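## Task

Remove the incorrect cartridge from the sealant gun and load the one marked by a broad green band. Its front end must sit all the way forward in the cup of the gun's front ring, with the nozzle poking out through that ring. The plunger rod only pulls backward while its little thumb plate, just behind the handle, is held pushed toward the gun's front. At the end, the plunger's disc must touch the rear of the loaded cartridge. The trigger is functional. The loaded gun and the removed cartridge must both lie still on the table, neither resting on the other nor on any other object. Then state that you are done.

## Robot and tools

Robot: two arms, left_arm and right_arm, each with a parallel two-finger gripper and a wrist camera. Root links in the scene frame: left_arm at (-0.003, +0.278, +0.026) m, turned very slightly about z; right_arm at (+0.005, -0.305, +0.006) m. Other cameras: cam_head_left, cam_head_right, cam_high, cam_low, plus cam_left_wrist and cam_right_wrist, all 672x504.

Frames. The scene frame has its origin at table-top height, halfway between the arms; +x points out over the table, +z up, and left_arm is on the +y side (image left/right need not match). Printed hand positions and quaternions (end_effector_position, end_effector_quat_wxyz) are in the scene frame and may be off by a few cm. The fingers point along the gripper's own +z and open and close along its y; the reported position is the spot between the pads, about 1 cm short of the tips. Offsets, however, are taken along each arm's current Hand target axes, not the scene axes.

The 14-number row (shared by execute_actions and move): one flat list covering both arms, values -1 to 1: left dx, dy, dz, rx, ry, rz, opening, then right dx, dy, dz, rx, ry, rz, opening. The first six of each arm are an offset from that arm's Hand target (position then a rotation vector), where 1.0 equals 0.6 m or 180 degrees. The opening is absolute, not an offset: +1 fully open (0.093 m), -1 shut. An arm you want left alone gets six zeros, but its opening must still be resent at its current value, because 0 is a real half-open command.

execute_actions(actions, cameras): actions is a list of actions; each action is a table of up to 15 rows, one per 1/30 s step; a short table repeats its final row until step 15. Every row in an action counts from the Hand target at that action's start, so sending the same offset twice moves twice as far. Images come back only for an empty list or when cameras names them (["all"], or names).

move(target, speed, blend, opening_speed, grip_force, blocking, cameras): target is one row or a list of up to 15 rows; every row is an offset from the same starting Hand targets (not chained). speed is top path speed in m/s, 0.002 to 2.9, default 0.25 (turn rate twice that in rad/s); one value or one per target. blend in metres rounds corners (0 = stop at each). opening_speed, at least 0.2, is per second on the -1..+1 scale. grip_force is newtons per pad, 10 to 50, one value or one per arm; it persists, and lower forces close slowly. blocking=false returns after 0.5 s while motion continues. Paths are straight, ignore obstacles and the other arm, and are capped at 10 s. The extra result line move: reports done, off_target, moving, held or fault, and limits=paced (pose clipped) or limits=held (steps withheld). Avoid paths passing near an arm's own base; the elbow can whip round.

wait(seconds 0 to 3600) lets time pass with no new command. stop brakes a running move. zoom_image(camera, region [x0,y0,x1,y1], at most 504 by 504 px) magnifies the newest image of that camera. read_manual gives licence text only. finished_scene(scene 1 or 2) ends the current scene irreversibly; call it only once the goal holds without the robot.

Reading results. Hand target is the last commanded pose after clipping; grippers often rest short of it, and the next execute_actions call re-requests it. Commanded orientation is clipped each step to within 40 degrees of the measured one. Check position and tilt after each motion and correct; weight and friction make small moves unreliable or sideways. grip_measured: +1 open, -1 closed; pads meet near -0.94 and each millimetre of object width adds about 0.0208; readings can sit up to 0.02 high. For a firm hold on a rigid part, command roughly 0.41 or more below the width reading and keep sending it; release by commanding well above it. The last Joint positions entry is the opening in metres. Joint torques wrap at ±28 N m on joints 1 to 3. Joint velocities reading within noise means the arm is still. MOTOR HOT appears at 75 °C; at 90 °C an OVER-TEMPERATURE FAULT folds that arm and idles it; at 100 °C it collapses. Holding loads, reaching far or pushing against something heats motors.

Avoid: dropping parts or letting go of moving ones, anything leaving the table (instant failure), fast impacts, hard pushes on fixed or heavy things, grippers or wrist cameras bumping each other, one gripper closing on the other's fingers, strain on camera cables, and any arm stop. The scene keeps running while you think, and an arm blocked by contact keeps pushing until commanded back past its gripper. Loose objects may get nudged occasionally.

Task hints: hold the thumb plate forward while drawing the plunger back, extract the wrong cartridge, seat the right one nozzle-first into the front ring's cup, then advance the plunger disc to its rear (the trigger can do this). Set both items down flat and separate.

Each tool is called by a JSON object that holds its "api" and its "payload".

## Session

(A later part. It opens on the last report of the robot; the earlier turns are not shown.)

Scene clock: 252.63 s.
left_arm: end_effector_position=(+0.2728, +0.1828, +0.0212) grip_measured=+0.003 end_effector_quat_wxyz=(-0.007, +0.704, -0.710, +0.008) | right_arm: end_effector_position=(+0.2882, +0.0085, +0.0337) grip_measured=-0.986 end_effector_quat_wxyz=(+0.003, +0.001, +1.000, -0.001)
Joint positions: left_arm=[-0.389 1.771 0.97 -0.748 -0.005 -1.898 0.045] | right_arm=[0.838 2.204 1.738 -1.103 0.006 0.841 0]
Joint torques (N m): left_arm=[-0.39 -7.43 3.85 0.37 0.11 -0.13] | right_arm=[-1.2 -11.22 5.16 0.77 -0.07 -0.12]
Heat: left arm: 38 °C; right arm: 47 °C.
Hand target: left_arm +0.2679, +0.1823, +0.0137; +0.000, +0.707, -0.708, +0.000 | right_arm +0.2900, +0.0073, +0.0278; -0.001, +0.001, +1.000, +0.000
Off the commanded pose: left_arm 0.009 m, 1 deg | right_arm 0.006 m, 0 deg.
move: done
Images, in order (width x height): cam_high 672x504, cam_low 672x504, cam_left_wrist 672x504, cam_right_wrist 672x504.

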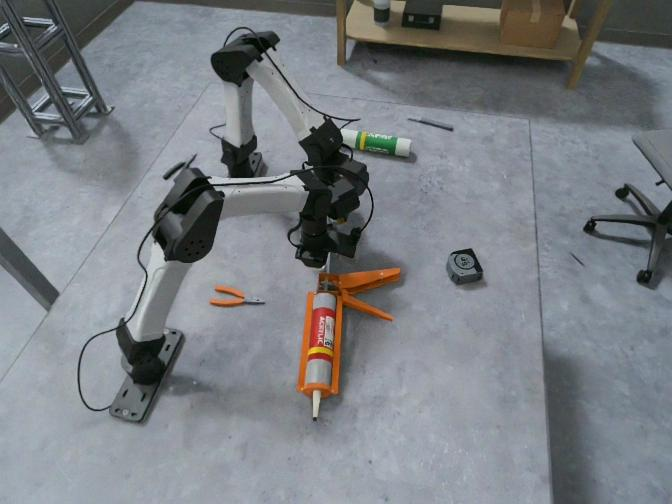

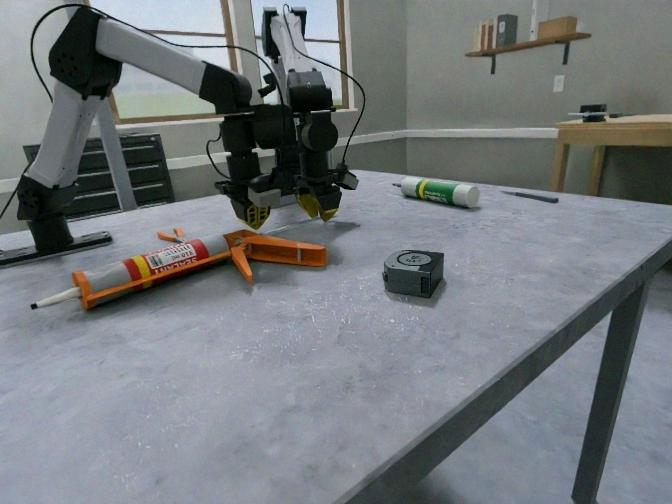

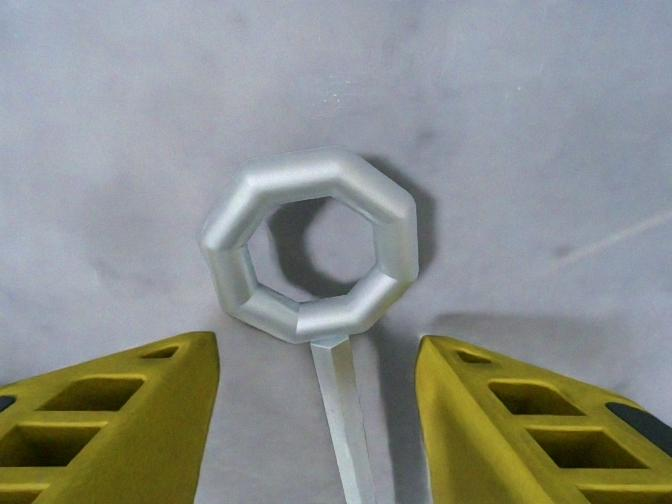

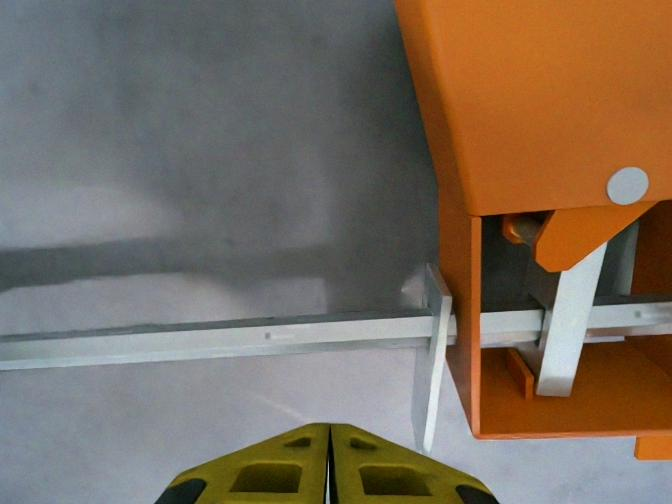

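{"api": "zoom_image", "payload": {"camera": "cam_low", "region": [200, 150, 360, 270]}}

{"api": "zoom_image", "payload": {"camera": "cam_high", "region": [270, 130, 410, 280]}}

Scaled by 3.150 from the camera's image (finer frame: 960x720).

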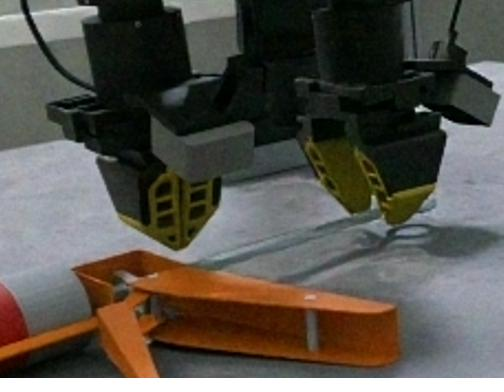

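Scaled by 3.360 from the camera's image (finer frame: 960x720).

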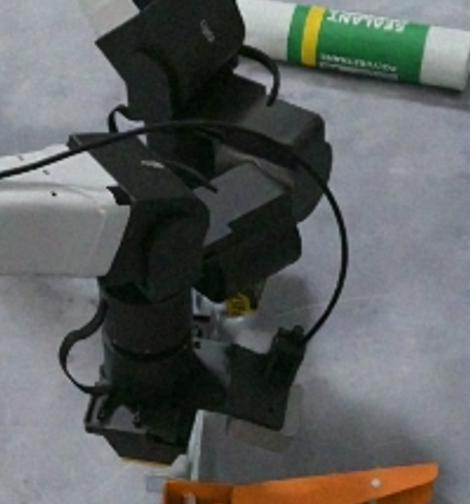

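{"api": "move", "payload": {"target": [0.0217,-0.0067,-0.0133,0,0,0,0, 0,0,0.02,0,0,0,-1], "speed": 0.1, "cameras": ["cam_left_wrist","cam_right_wrist","cam_low"]}}

{"api": "zoom_image", "payload": {"camera": "cam_low", "region": [200, 150, 360, 270]}}

Scene clock: 286.77 s.
left_arm: end_effector_position=(+0.2714, +0.1794, +0.0212) grip_measured=+0.003 end_effector_quat_wxyz=(-0.006, +0.704, -0.710, +0.008) | right_arm: end_effector_position=(+0.2882, +0.0092, +0.0223) grip_measured=-0.986 end_effector_quat_wxyz=(+0.002, +0.001, +1.000, +0.000)
Joint positions: left_arm=[-0.401 1.771 0.97 -0.749 -0.004 -1.908 0.045] | right_arm=[0.838 2.215 1.711 -1.063 0.004 0.841 0]
Joint torques (N m): left_arm=[0.21 -9.17 4.71 0.29 0.06 -0.01] | right_arm=[-1.21 -11.28 5 0.8 -0.04 -0.13]
Heat: left arm: 36 °C; right arm: 44 °C.
Hand target: left_arm +0.2718, +0.1803, +0.0212; -0.007, +0.704, -0.710, +0.008 (not the last commanded pose) | right_arm +0.2899, +0.0073, +0.0158; -0.001, +0.001, +1.000, +0.000
Off the commanded pose: left_arm 0.010 m, 1 deg | right_arm 0.007 m, 0 deg.
move: held (left_arm; a check stopped the path); limits=held
pose unreachable (left arm): on one or more control steps of this call, first in action 0 (counted from 0), this arm could not follow its commanded pose, so it was not sent that pose on those steps. It may still have moved: this result reports where it is.
cause: moving toward the commanded pose would bring a part of the arm too close to another arm (this arm's wrist (the part past joint 4) and the right arm's wrist (the part past joint 4), where that arm would come to rest).
Images, in order (width x height): cam_low 672x504, cam_left_wrist 672x504, cam_right_wrist 672x504.

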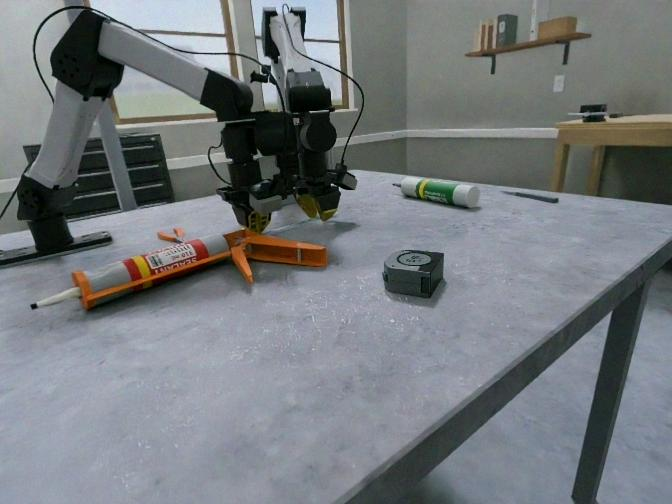

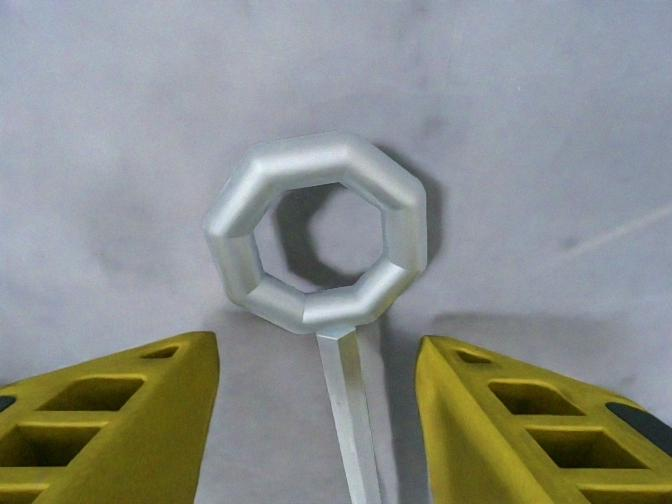

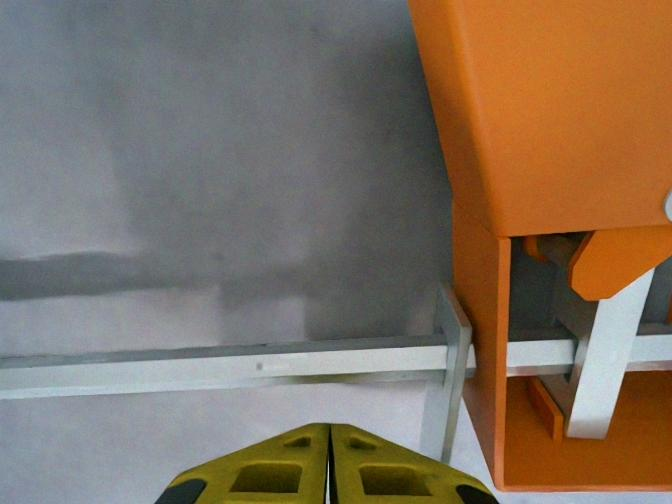

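Scaled by 3.150 from the camera's image (finer frame: 960x720).

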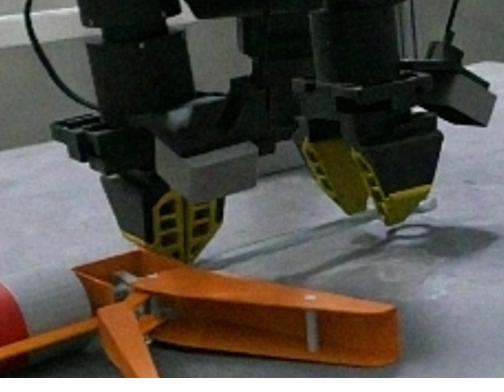

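{"api": "move", "payload": {"target": [0,0,0,0,0,0,0, 0,-0.023,0,0,0,0,-1], "speed": 0.06, "cameras": ["cam_left_wrist","cam_right_wrist","cam_low"]}}

Scene clock: 293.07 s.
left_arm: end_effector_position=(+0.2714, +0.1794, +0.0212) grip_measured=+0.003 end_effector_quat_wxyz=(-0.006, +0.704, -0.710, +0.008) | right_arm: end_effector_position=(+0.2870, +0.0084, +0.0206) grip_measured=-0.986 end_effector_quat_wxyz=(+0.000, -0.003, +1.000, +0.017)
Joint positions: left_arm=[-0.401 1.771 0.97 -0.749 -0.004 -1.908 0.045] | right_arm=[0.828 2.191 1.664 -1.018 -0.023 0.823 0]
Joint torques (N m): left_arm=[0.2 -9.17 4.75 0.3 0.06 0] | right_arm=[-2.39 -12.44 3.79 0.58 0.2 -0.2]
Heat: left arm: 36 °C; right arm: 44 °C.
Hand target: left_arm +0.2718, +0.1803, +0.0212; -0.007, +0.704, -0.710, +0.008 | right_arm +0.2899, -0.0063, +0.0158; +0.000, +0.001, +1.000, +0.000
Off the commanded pose: left_arm 0.001 m, 0 deg | right_arm 0.016 m, 2 deg.
move: off_target (right_arm)
Images, in order (width x height): cam_low 672x504, cam_left_wrist 672x504, cam_right_wrist 672x504.

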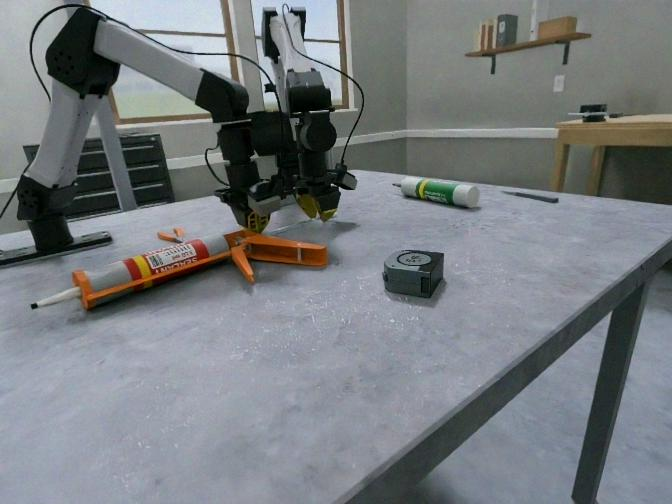

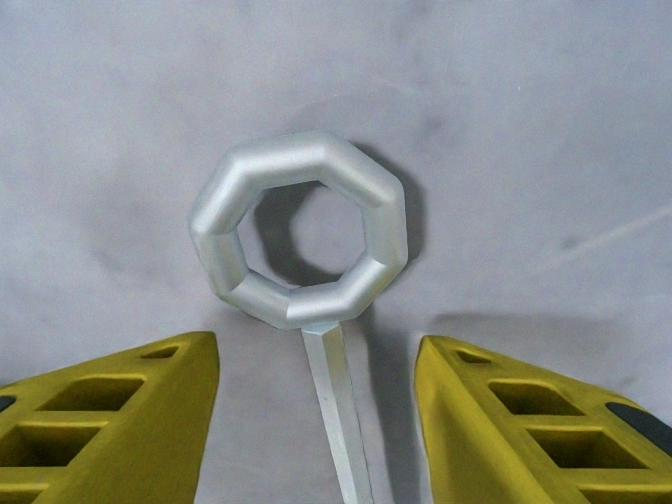

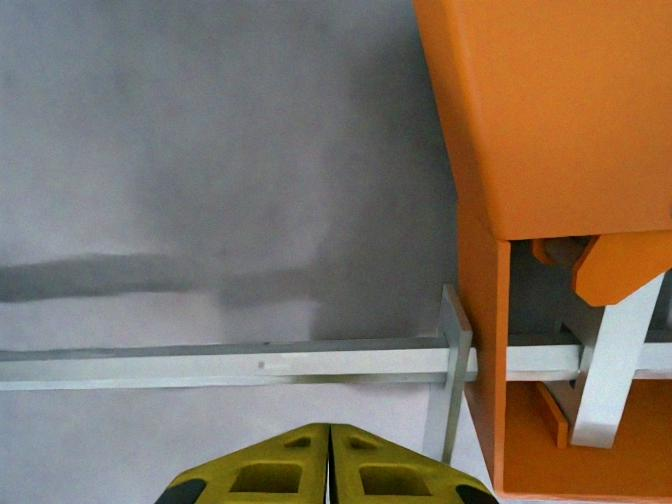

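{"api": "move", "payload": {"target": [-0.063,0.005,-0.007,0,0,-0.028,0.3, 0,0,0,0,0,0,-1], "speed": 0.1, "cameras": ["cam_left_wrist","cam_right_wrist","cam_low"]}}

Scene clock: 319.87 s.
left_arm: end_effector_position=(+0.2728, +0.2163, +0.0213) grip_measured=+0.297 end_effector_quat_wxyz=(-0.006, +0.737, -0.676, +0.006) | right_arm: end_effector_position=(+0.2870, +0.0084, +0.0206) grip_measured=-0.986 end_effector_quat_wxyz=(+0.000, -0.003, +1.000, +0.017)
Joint positions: left_arm=[-0.276 1.744 0.937 -0.748 -0.004 -1.878 0.059] | right_arm=[0.828 2.191 1.664 -1.018 -0.023 0.822 0]
Joint torques (N m): left_arm=[0.27 -11.44 3.59 0.22 0.08 0.09] | right_arm=[-2.37 -12.49 3.85 0.6 0.23 -0.14]
Heat: left arm: 36 °C; right arm: 43 °C.
Hand target: left_arm +0.2690, +0.2181, +0.0252; -0.007, +0.735, -0.678, +0.009 | right_arm +0.2899, -0.0063, +0.0158; +0.000, +0.001, +1.000, +0.000
Off the commanded pose: left_arm 0.006 m, 0 deg | right_arm 0.016 m, 2 deg.
move: done
Images, in order (width x height): cam_low 672x504, cam_left_wrist 672x504, cam_right_wrist 672x504.

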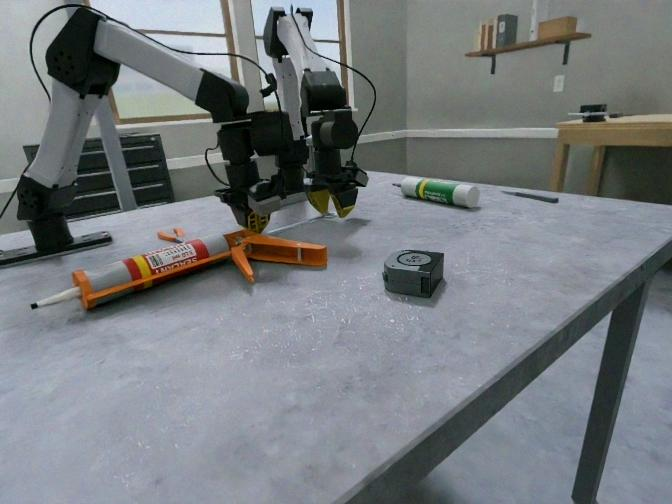

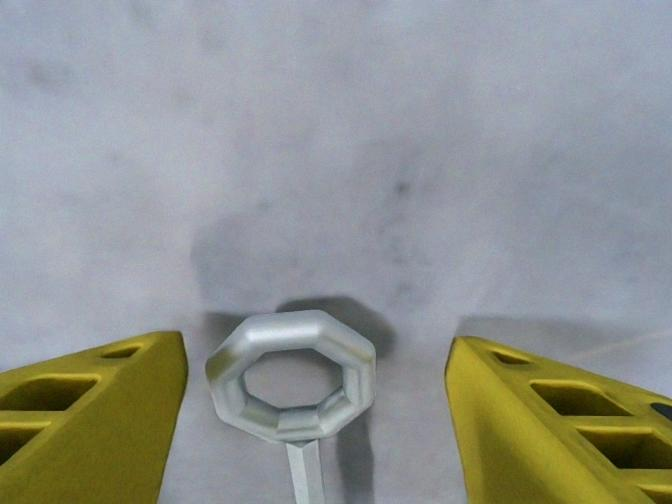

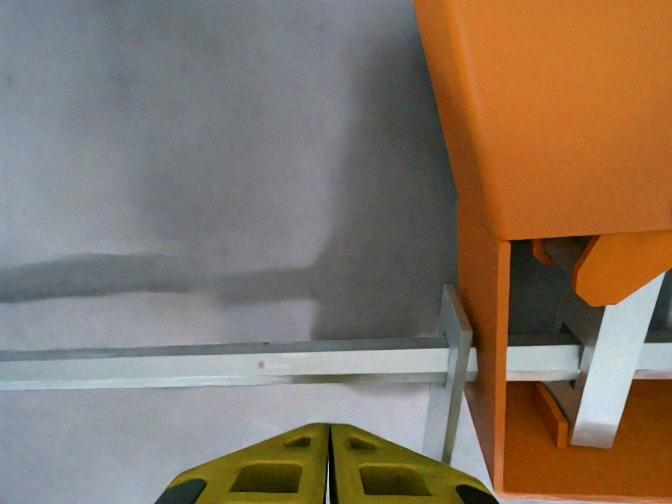

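{"api": "move", "payload": {"target": [0,0.011,-0.006,0,0,0,0.3, 0,0,0,0,0,0,-1], "speed": 0.1}}

{"api": "move", "payload": {"target": [0,0,0,0,0,0,-0.7, 0,0,0,0,0,0,-1], "opening_speed": 0.8, "cameras": ["cam_left_wrist","cam_right_wrist","cam_low"]}}

Scene clock: 330.13 s.
left_arm: end_effector_position=(+0.2674, +0.2175, +0.0252) grip_measured=+0.297 end_effector_quat_wxyz=(-0.007, +0.737, -0.676, +0.008) | right_arm: end_effector_position=(+0.2870, +0.0084, +0.0206) grip_measured=-0.986 end_effector_quat_wxyz=(+0.000, -0.003, +1.000, +0.017)
Joint positions: left_arm=[-0.276 1.713 0.918 -0.756 -0.004 -1.877 0.059] | right_arm=[0.828 2.191 1.664 -1.018 -0.023 0.822 0]
Joint torques (N m): left_arm=[-0.25 -11.03 3.6 0.21 0.08 0.02] | right_arm=[-2.36 -12.53 3.82 0.58 0.21 -0.17]
Heat: left arm: 36 °C; right arm: 43 °C.
Hand target: left_arm +0.2623, +0.2176, +0.0287; -0.006, +0.735, -0.678, +0.009 | right_arm +0.2899, -0.0063, +0.0158; +0.000, +0.001, +1.000, +0.000
Off the commanded pose: left_arm 0.006 m, 0 deg | right_arm 0.016 m, 2 deg.
move: done

Scene clock: 331.60 s.
left_arm: end_effector_position=(+0.2654, +0.2179, +0.0255) grip_measured=-0.697 end_effector_quat_wxyz=(-0.005, +0.737, -0.676, +0.004) | right_arm: end_effector_position=(+0.2891, +0.0091, +0.0201) grip_measured=-0.986 end_effector_quat_wxyz=(+0.003, -0.002, +1.000, +0.021)
Joint positions: left_arm=[-0.276 1.711 0.918 -0.765 -0.004 -1.877 0.012] | right_arm=[0.825 2.191 1.66 -1.006 -0.025 0.821 0]
Joint torques (N m): left_arm=[-0.27 -10.85 3.66 0.27 0.08 0.02] | right_arm=[-2.11 -12.22 4 0.49 0.22 -0.17]
Heat: left arm: 36 °C; right arm: 43 °C.
Hand target: left_arm +0.2623, +0.2175, +0.0287; -0.006, +0.735, -0.678, +0.009 | right_arm +0.2899, -0.0065, +0.0158; -0.001, +0.001, +1.000, +0.000
Off the commanded pose: left_arm 0.004 m, 1 deg | right_arm 0.016 m, 2 deg.
move: done
Images, in order (width x height): cam_low 672x504, cam_left_wrist 672x504, cam_right_wrist 672x504.

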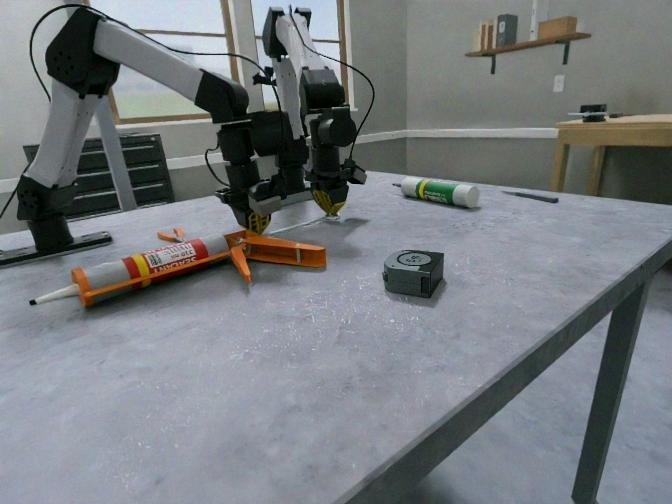

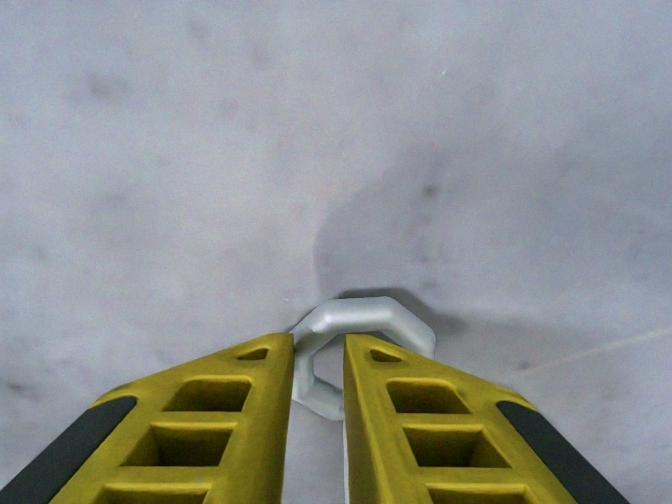

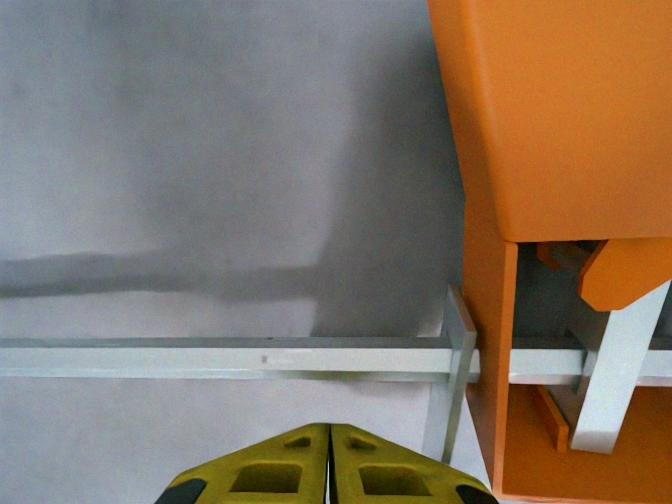

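{"api": "zoom_image", "payload": {"camera": "cam_low", "region": [210, 160, 370, 280]}}

Scaled by 3.150 from the camera's image (finer frame: 960x720).

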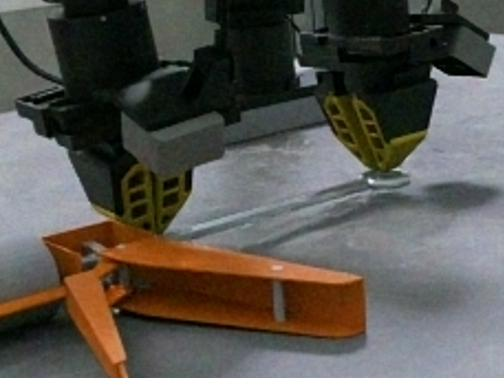

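{"api": "move", "payload": {"target": [0.005,-0.005,-0.01,0,0,0,0.4, 0,0,0,0,0,0,-1], "cameras": ["cam_left_wrist"]}}

Scene clock: 349.47 s.
left_arm: end_effector_position=(+0.2610, +0.2178, +0.0255) grip_measured=+0.397 end_effector_quat_wxyz=(+0.000, +0.735, -0.678, -0.003) | right_arm: end_effector_position=(+0.2890, +0.0090, +0.0203) grip_measured=-0.986 end_effector_quat_wxyz=(+0.003, -0.002, +1.000, +0.021)
Joint positions: left_arm=[-0.28 1.711 0.918 -0.783 -0.004 -1.877 0.064] | right_arm=[0.825 2.19 1.66 -1.007 -0.025 0.821 0]
Joint torques (N m): left_arm=[-0.5 -10.84 5.74 0.17 0.07 -0.07] | right_arm=[-2.11 -12.37 4.14 0.47 0.25 -0.17]
Heat: left arm: 39 °C; right arm: 42 °C.
Hand target: left_arm +0.2654, +0.2148, +0.0347; -0.006, +0.735, -0.678, +0.008 | right_arm +0.2900, -0.0065, +0.0158; +0.000, +0.001, +1.000, +0.000
Off the commanded pose: left_arm 0.011 m, 2 deg | right_arm 0.016 m, 2 deg.
move: off_target (left_arm)

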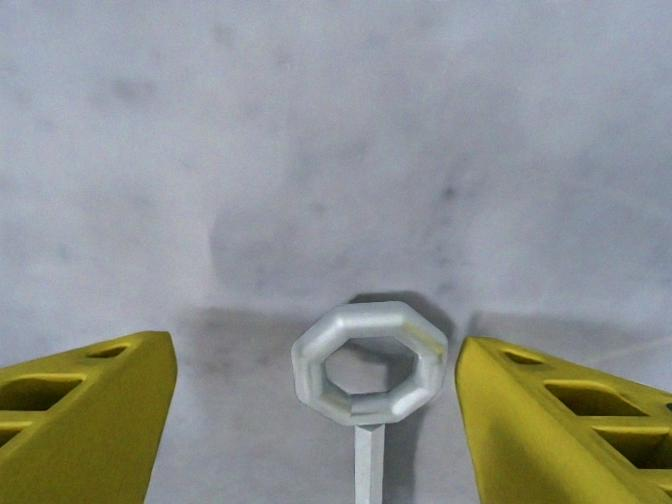

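{"api": "move", "payload": {"target": [[0.002,-0.0155,0,0,0,0,0.4, 0,0,0,0,0,0,-1],[0.002,-0.0155,0.038,0,0,0,0.4, 0,0,0,0,0,0,-1]], "speed": 0.1, "cameras": ["cam_left_wrist","cam_low"]}}

{"api": "zoom_image", "payload": {"camera": "cam_low", "region": [210, 160, 370, 280]}}

Scene clock: 357.17 s.
left_arm: end_effector_position=(+0.2803, +0.2134, +0.0201) grip_measured=+0.397 end_effector_quat_wxyz=(-0.013, +0.735, -0.678, +0.018) | right_arm: end_effector_position=(+0.2890, +0.0090, +0.0203) grip_measured=-0.986 end_effector_quat_wxyz=(+0.003, -0.002, +1.000, +0.021)
Joint positions: left_arm=[-0.28 1.751 0.938 -0.714 -0.004 -1.877 0.064] | right_arm=[0.825 2.19 1.66 -1.007 -0.025 0.821 0]
Joint torques (N m): left_arm=[-0.03 -7.13 3.74 0.42 0.08 0] | right_arm=[-2.03 -12.37 3.93 0.47 0.22 -0.14]
Heat: left arm: 40 °C; right arm: 42 °C.
Hand target: left_arm +0.2753, +0.2143, +0.0122; -0.006, +0.735, -0.678, +0.009 | right_arm +0.2900, -0.0065, +0.0158; +0.000, +0.001, +1.000, +0.000
Off the commanded pose: left_arm 0.009 m, 1 deg | right_arm 0.016 m, 2 deg.
move: done
Images, in order (width x height): cam_low 672x504, cam_left_wrist 672x504.

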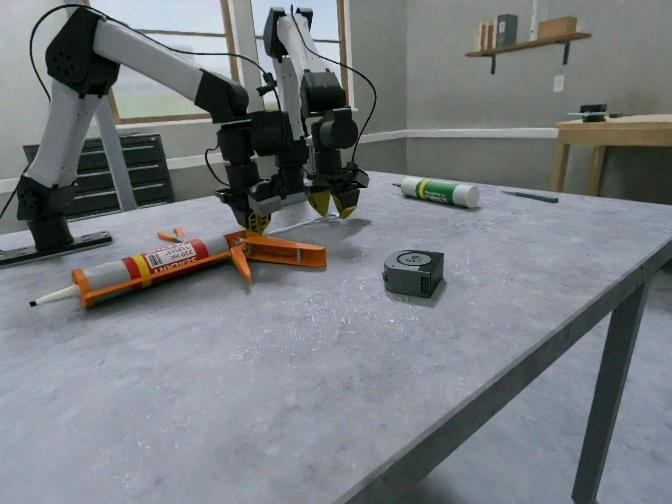

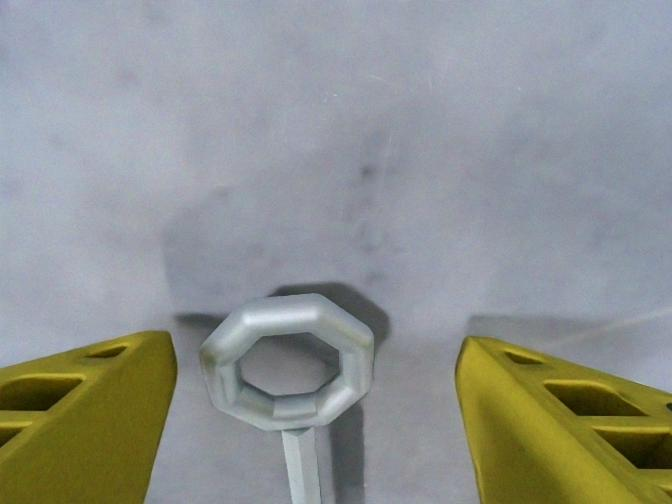

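Scaled by 3.150 from the camera's image (finer frame: 960x720).

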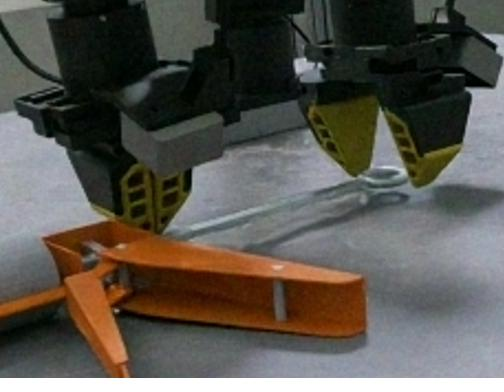

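{"api": "move", "payload": {"target": [0,0.008,0.018,0,0,0,0.4, 0,0,0,0,0,0,-1], "speed": 0.1, "cameras": ["cam_left_wrist","cam_low"]}}

{"api": "zoom_image", "payload": {"camera": "cam_low", "region": [210, 160, 370, 280]}}

Scene clock: 363.37 s.
left_arm: end_effector_position=(+0.2734, +0.2150, +0.0099) grip_measured=+0.397 end_effector_quat_wxyz=(-0.010, +0.735, -0.678, +0.013) | right_arm: end_effector_position=(+0.2890, +0.0090, +0.0203) grip_measured=-0.986 end_effector_quat_wxyz=(+0.003, -0.002, +1.000, +0.021)
Joint positions: left_arm=[-0.28 1.759 0.901 -0.68 -0.004 -1.877 0.064] | right_arm=[0.825 2.19 1.66 -1.007 -0.025 0.821 0]
Joint torques (N m): left_arm=[-0.44 -6.75 3.49 0.55 0.08 -0.05] | right_arm=[-2.14 -12.31 4.03 0.47 0.23 -0.15]
Heat: left arm: 39 °C; right arm: 41 °C.
Hand target: left_arm +0.2708, +0.2139, +0.0013; -0.006, +0.735, -0.678, +0.009 | right_arm +0.2900, -0.0065, +0.0158; +0.000, +0.001, +1.000, +0.000
Off the commanded pose: left_arm 0.009 m, 1 deg | right_arm 0.016 m, 2 deg.
move: done
Images, in order (width x height): cam_low 672x504, cam_left_wrist 672x504.

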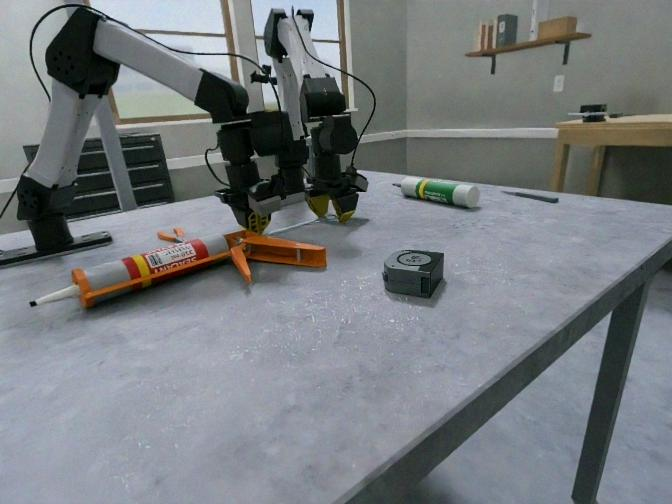

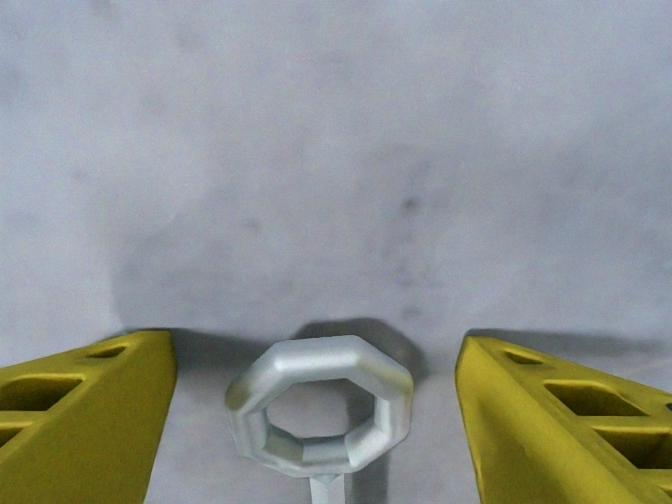

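Scaled by 3.150 from the camera's image (finer frame: 960x720).

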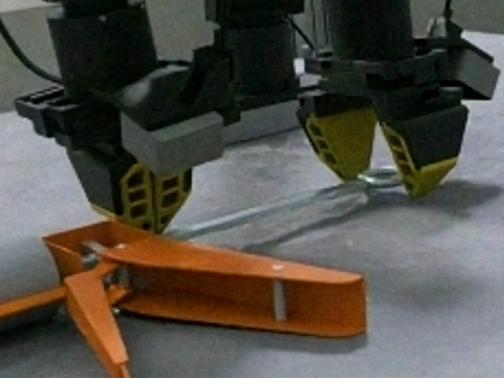

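{"api": "move", "payload": {"target": [0,0,0,0,0,0,-0.75, 0,0,0,0,0,0,-1], "opening_speed": 0.8, "cameras": ["cam_left_wrist","cam_right_wrist"]}}

Scene clock: 369.30 s.
left_arm: end_effector_position=(+0.2767, +0.2141, +0.0101) grip_measured=-0.311 end_effector_quat_wxyz=(-0.013, +0.736, -0.677, +0.020) | right_arm: end_effector_position=(+0.2893, +0.0090, +0.0203) grip_measured=-0.986 end_effector_quat_wxyz=(+0.003, -0.002, +1.000, +0.021)
Joint positions: left_arm=[-0.28 1.759 0.901 -0.665 -0.003 -1.879 0.03] | right_arm=[0.825 2.19 1.66 -1.006 -0.025 0.821 0]
Joint torques (N m): left_arm=[-0.39 -6.84 3.54 0.43 0.06 -0.03] | right_arm=[-2.09 -12.31 4.01 0.47 0.24 -0.15]
Heat: left arm: 37 °C; right arm: 41 °C.
Hand target: left_arm +0.2708, +0.2139, +0.0013; -0.006, +0.735, -0.678, +0.009 | right_arm +0.2899, -0.0065, +0.0158; +0.000, +0.001, +1.000, +0.000
Off the commanded pose: left_arm 0.011 m, 1 deg | right_arm 0.016 m, 2 deg.
move: done

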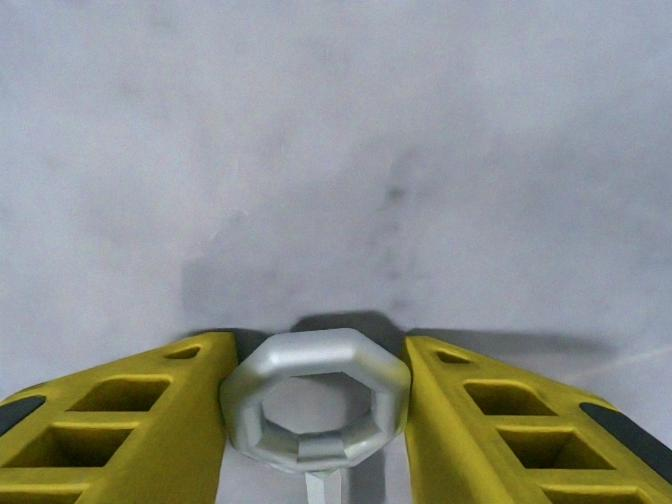

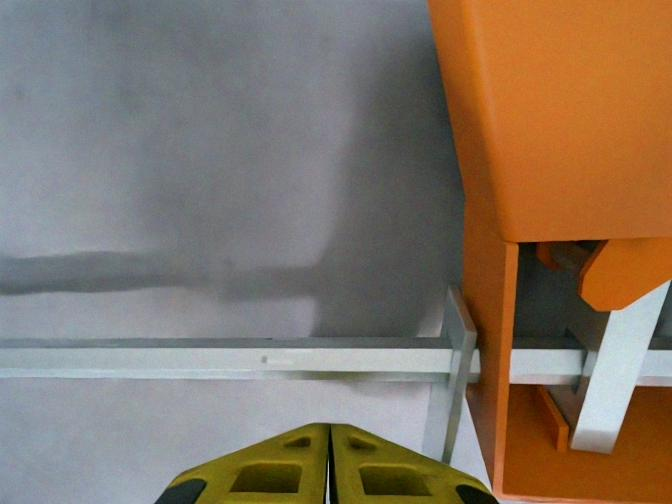

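{"api": "move", "payload": {"target": [-0.083,0,0,0,0,0,-0.75, 0,0,0,0,0,0,-1], "speed": 0.05, "cameras": ["cam_left_wrist","cam_right_wrist","cam_low"]}}

Scene clock: 377.07 s.
left_arm: end_effector_position=(+0.2765, +0.2182, +0.0091) grip_measured=-0.321 end_effector_quat_wxyz=(+0.057, +0.733, -0.674, +0.075) | right_arm: end_effector_position=(+0.2889, +0.0115, +0.0204) grip_measured=-0.986 end_effector_quat_wxyz=(+0.001, -0.002, +1.000, +0.027)
Joint positions: left_arm=[-0.158 1.755 0.876 -0.639 0.181 -1.763 0.03] | right_arm=[0.825 2.19 1.66 -0.999 -0.036 0.821 0]
Joint torques (N m): left_arm=[3.48 -9.83 2.47 0.14 -1.34 0.63] | right_arm=[-2.09 -12.31 4.11 0.43 0.35 -0.18]
Heat: left arm: 36 °C; right arm: 41 °C.
Hand target: left_arm +0.2667, +0.2636, +0.0010; -0.006, +0.735, -0.678, +0.008 | right_arm +0.2899, -0.0065, +0.0158; +0.000, +0.001, +1.000, +0.000
Off the commanded pose: left_arm 0.047 m, 11 deg | right_arm 0.019 m, 3 deg.
move: off_target (left_arm)
Images, in order (width x height): cam_low 672x504, cam_left_wrist 672x504, cam_right_wrist 672x504.

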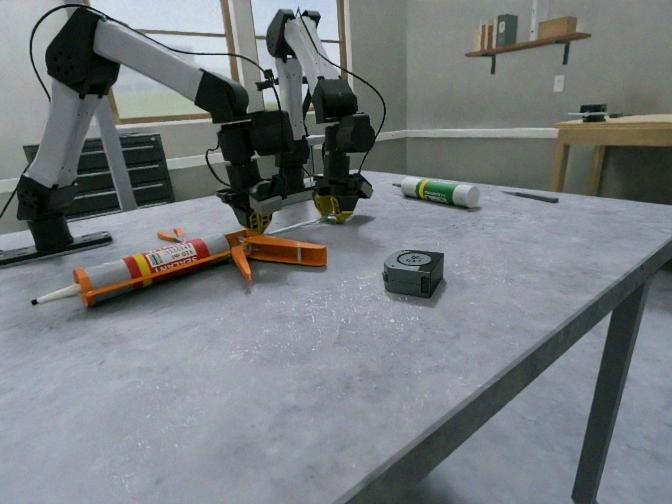

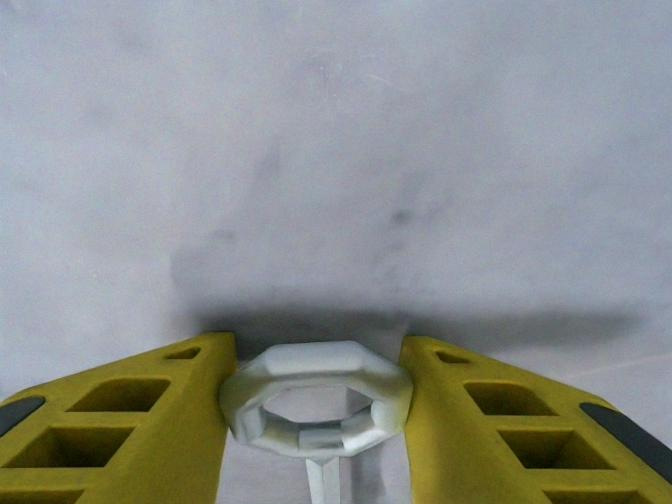

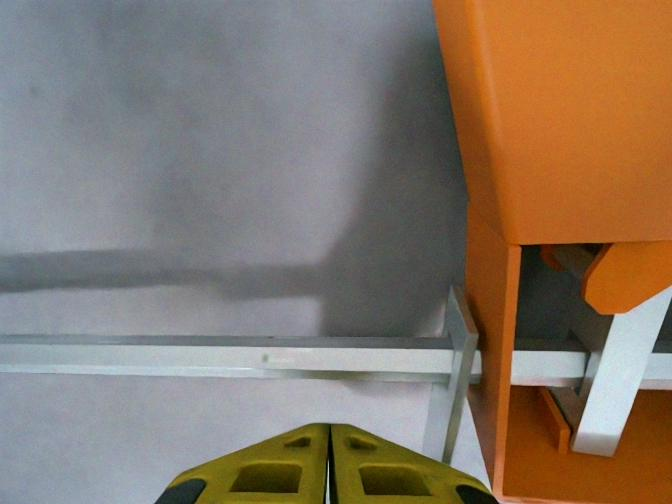

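{"api": "move", "payload": {"target": [0,0,0,0,0,0,-0.75, 0,-0.05,0,0,0,0,-1], "speed": 0.05, "cameras": ["cam_left_wrist","cam_right_wrist","cam_low","cam_high"]}}

Scene clock: 425.17 s.
left_arm: end_effector_position=(+0.2765, +0.2181, +0.0091) grip_measured=-0.321 end_effector_quat_wxyz=(+0.057, +0.733, -0.674, +0.075) | right_arm: end_effector_position=(+0.2885, +0.0082, +0.0226) grip_measured=-0.986 end_effector_quat_wxyz=(+0.006, -0.017, +0.998, +0.068)
Joint positions: left_arm=[-0.158 1.755 0.876 -0.639 0.181 -1.762 0.03] | right_arm=[0.8 2.121 1.551 -0.896 -0.088 0.77 0]
Joint torques (N m): left_arm=[3.48 -9.8 2.48 0.14 -1.34 0.62] | right_arm=[-4.3 -12.46 3.26 -0.13 0.79 -0.19]
Heat: left arm: 36 °C; right arm: 42 °C.
Hand target: left_arm +0.2667, +0.2636, +0.0010; -0.006, +0.735, -0.678, +0.008 | right_arm +0.2898, -0.0365, +0.0158; +0.000, +0.001, +1.000, +0.000
Off the commanded pose: left_arm 0.047 m, 11 deg | right_arm 0.045 m, 8 deg.
move: off_target (right_arm)
Images, in order (width x height): cam_high 672x504, cam_low 672x504, cam_left_wrist 672x504, cam_right_wrist 672x504.

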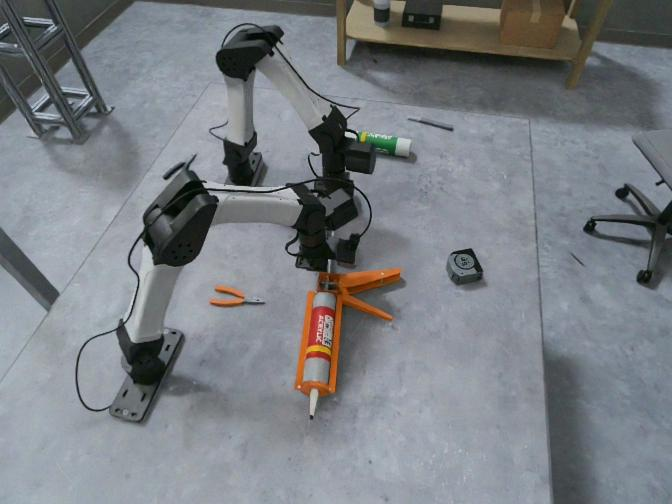

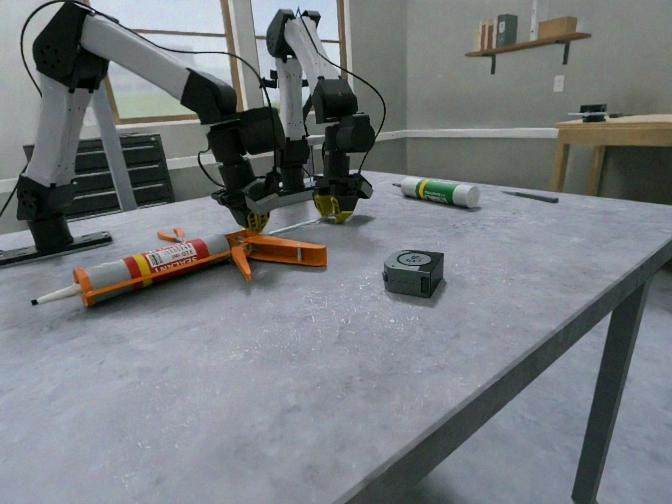

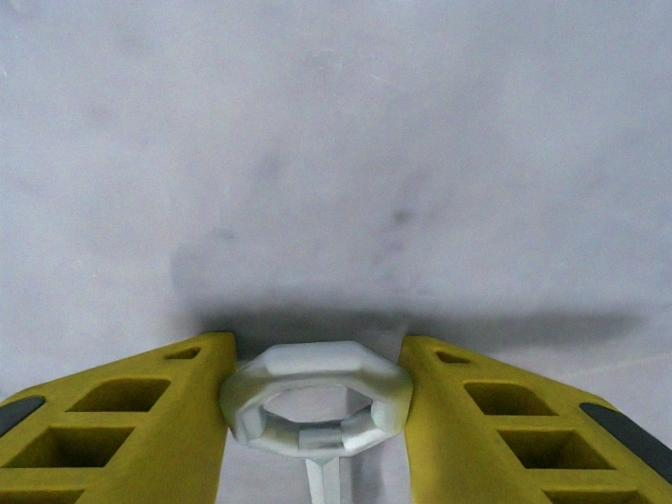

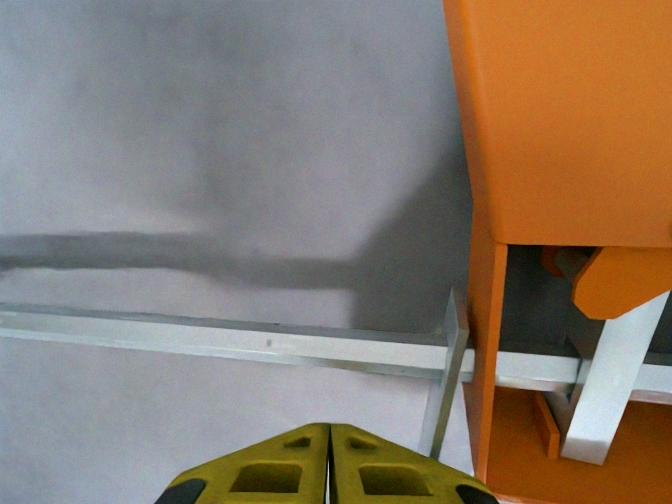

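{"api": "zoom_image", "payload": {"camera": "cam_right_wrist", "region": [380, 260, 580, 504]}}

{"api": "zoom_image", "payload": {"camera": "cam_low", "region": [210, 180, 330, 280]}}

{"api": "zoom_image", "payload": {"camera": "cam_high", "region": [270, 180, 410, 320]}}

Scaled by 2.066 from the camera's image (finer frame: 960x720).

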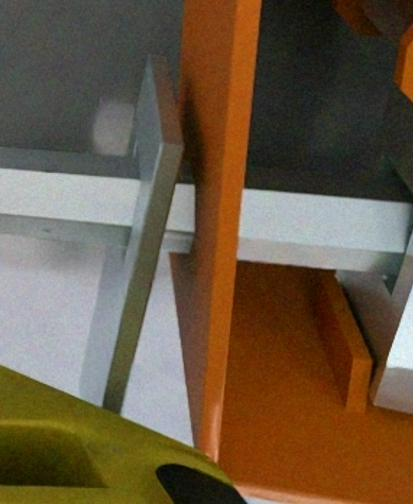

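Scaled by 4.200 from the camera's image (finer frame: 960x720).

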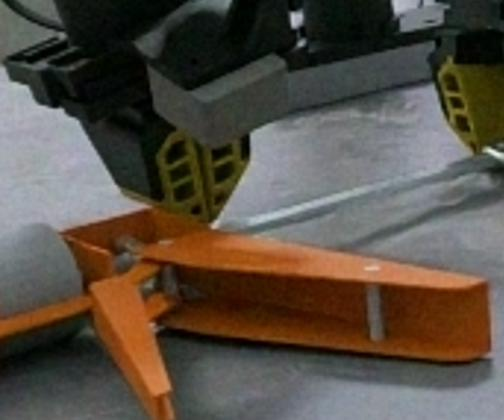

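Scaled by 3.600 from the camera's image (finer frame: 960x720).

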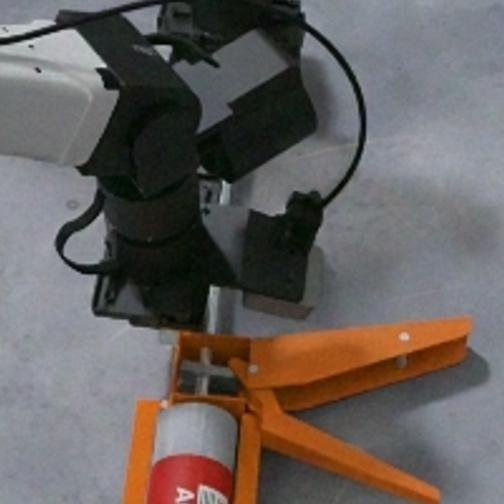

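{"api": "move", "payload": {"target": [[0,0,0,0,0,0,-0.75, 0.0017,0.081,-0.04,0,0,0,-1],[0,0,0,0,0,0,-0.75, 0.0267,0.094,-0.107,0,-0.25,0,-1]], "speed": 0.15, "cameras": ["cam_left_wrist","cam_right_wrist","cam_low","cam_high"]}}

Scene clock: 495.77 s.
left_arm: end_effector_position=(+0.2778, +0.2255, +0.0092) grip_measured=-0.321 end_effector_quat_wxyz=(+0.045, +0.731, -0.678, +0.070) | right_arm: end_effector_position=(+0.2735, +0.0183, +0.0690) grip_measured=-0.986 end_effector_quat_wxyz=(+0.369, -0.009, +0.929, -0.015)
Joint positions: left_arm=[-0.145 1.752 0.876 -0.64 0.157 -1.741 0.03] | right_arm=[1.133 1.907 1.224 -0.531 0.682 0.987 0]
Joint torques (N m): left_arm=[2.76 -9.48 2.37 0.19 -1.16 0.42] | right_arm=[-0.03 -12.66 5.19 1.6 0.59 0.08]
Heat: left arm: 37 °C; right arm: 47 °C.
Hand target: left_arm +0.2667, +0.2636, +0.0011; -0.006, +0.735, -0.678, +0.008 | right_arm +0.2740, +0.0200, +0.0800; +0.382, +0.001, +0.924, +0.000
Off the commanded pose: left_arm 0.041 m, 9 deg | right_arm 0.011 m, 3 deg.
move: off_target (right_arm)
Images, in order (width x height): cam_high 672x504, cam_low 672x504, cam_left_wrist 672x504, cam_right_wrist 672x504.

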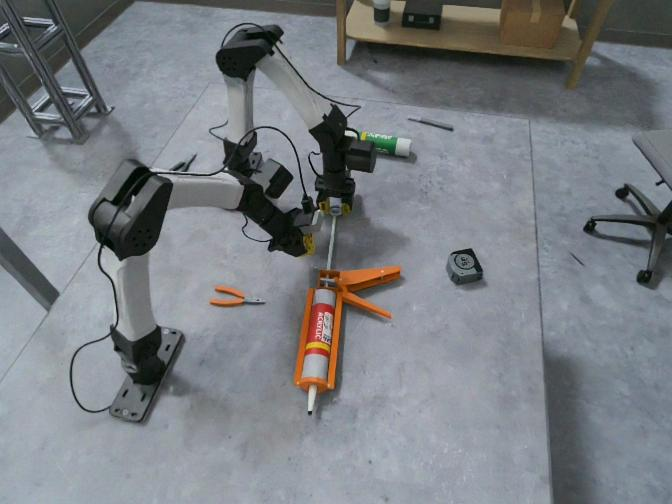

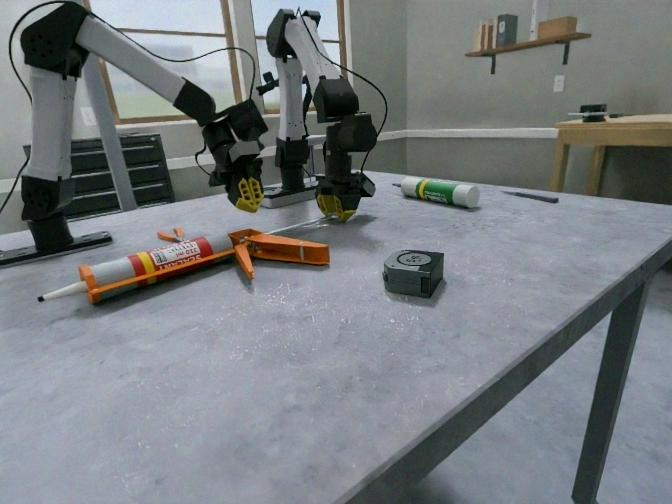

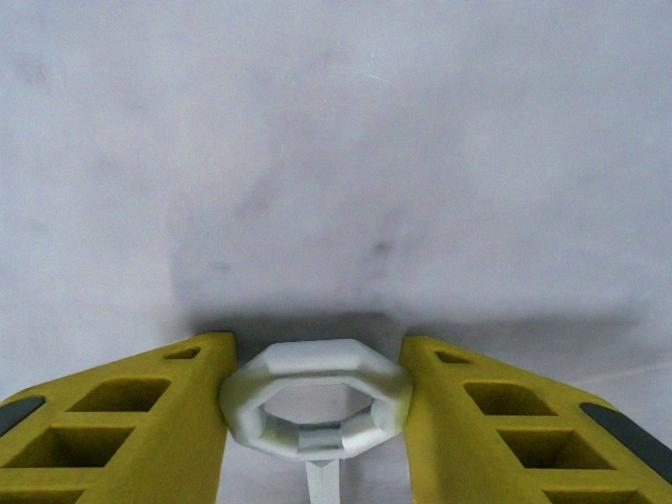

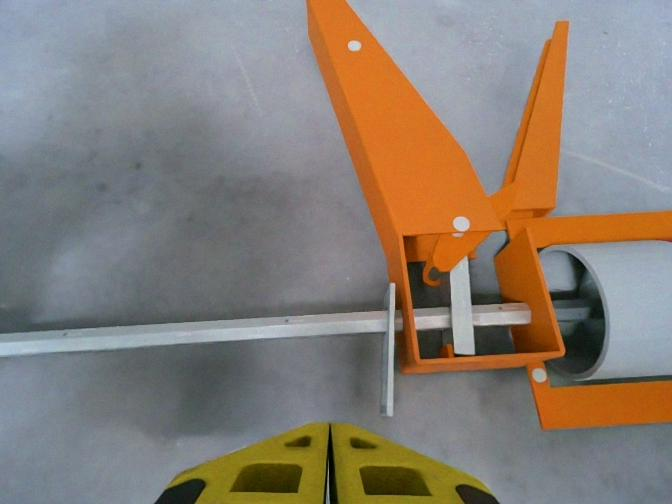

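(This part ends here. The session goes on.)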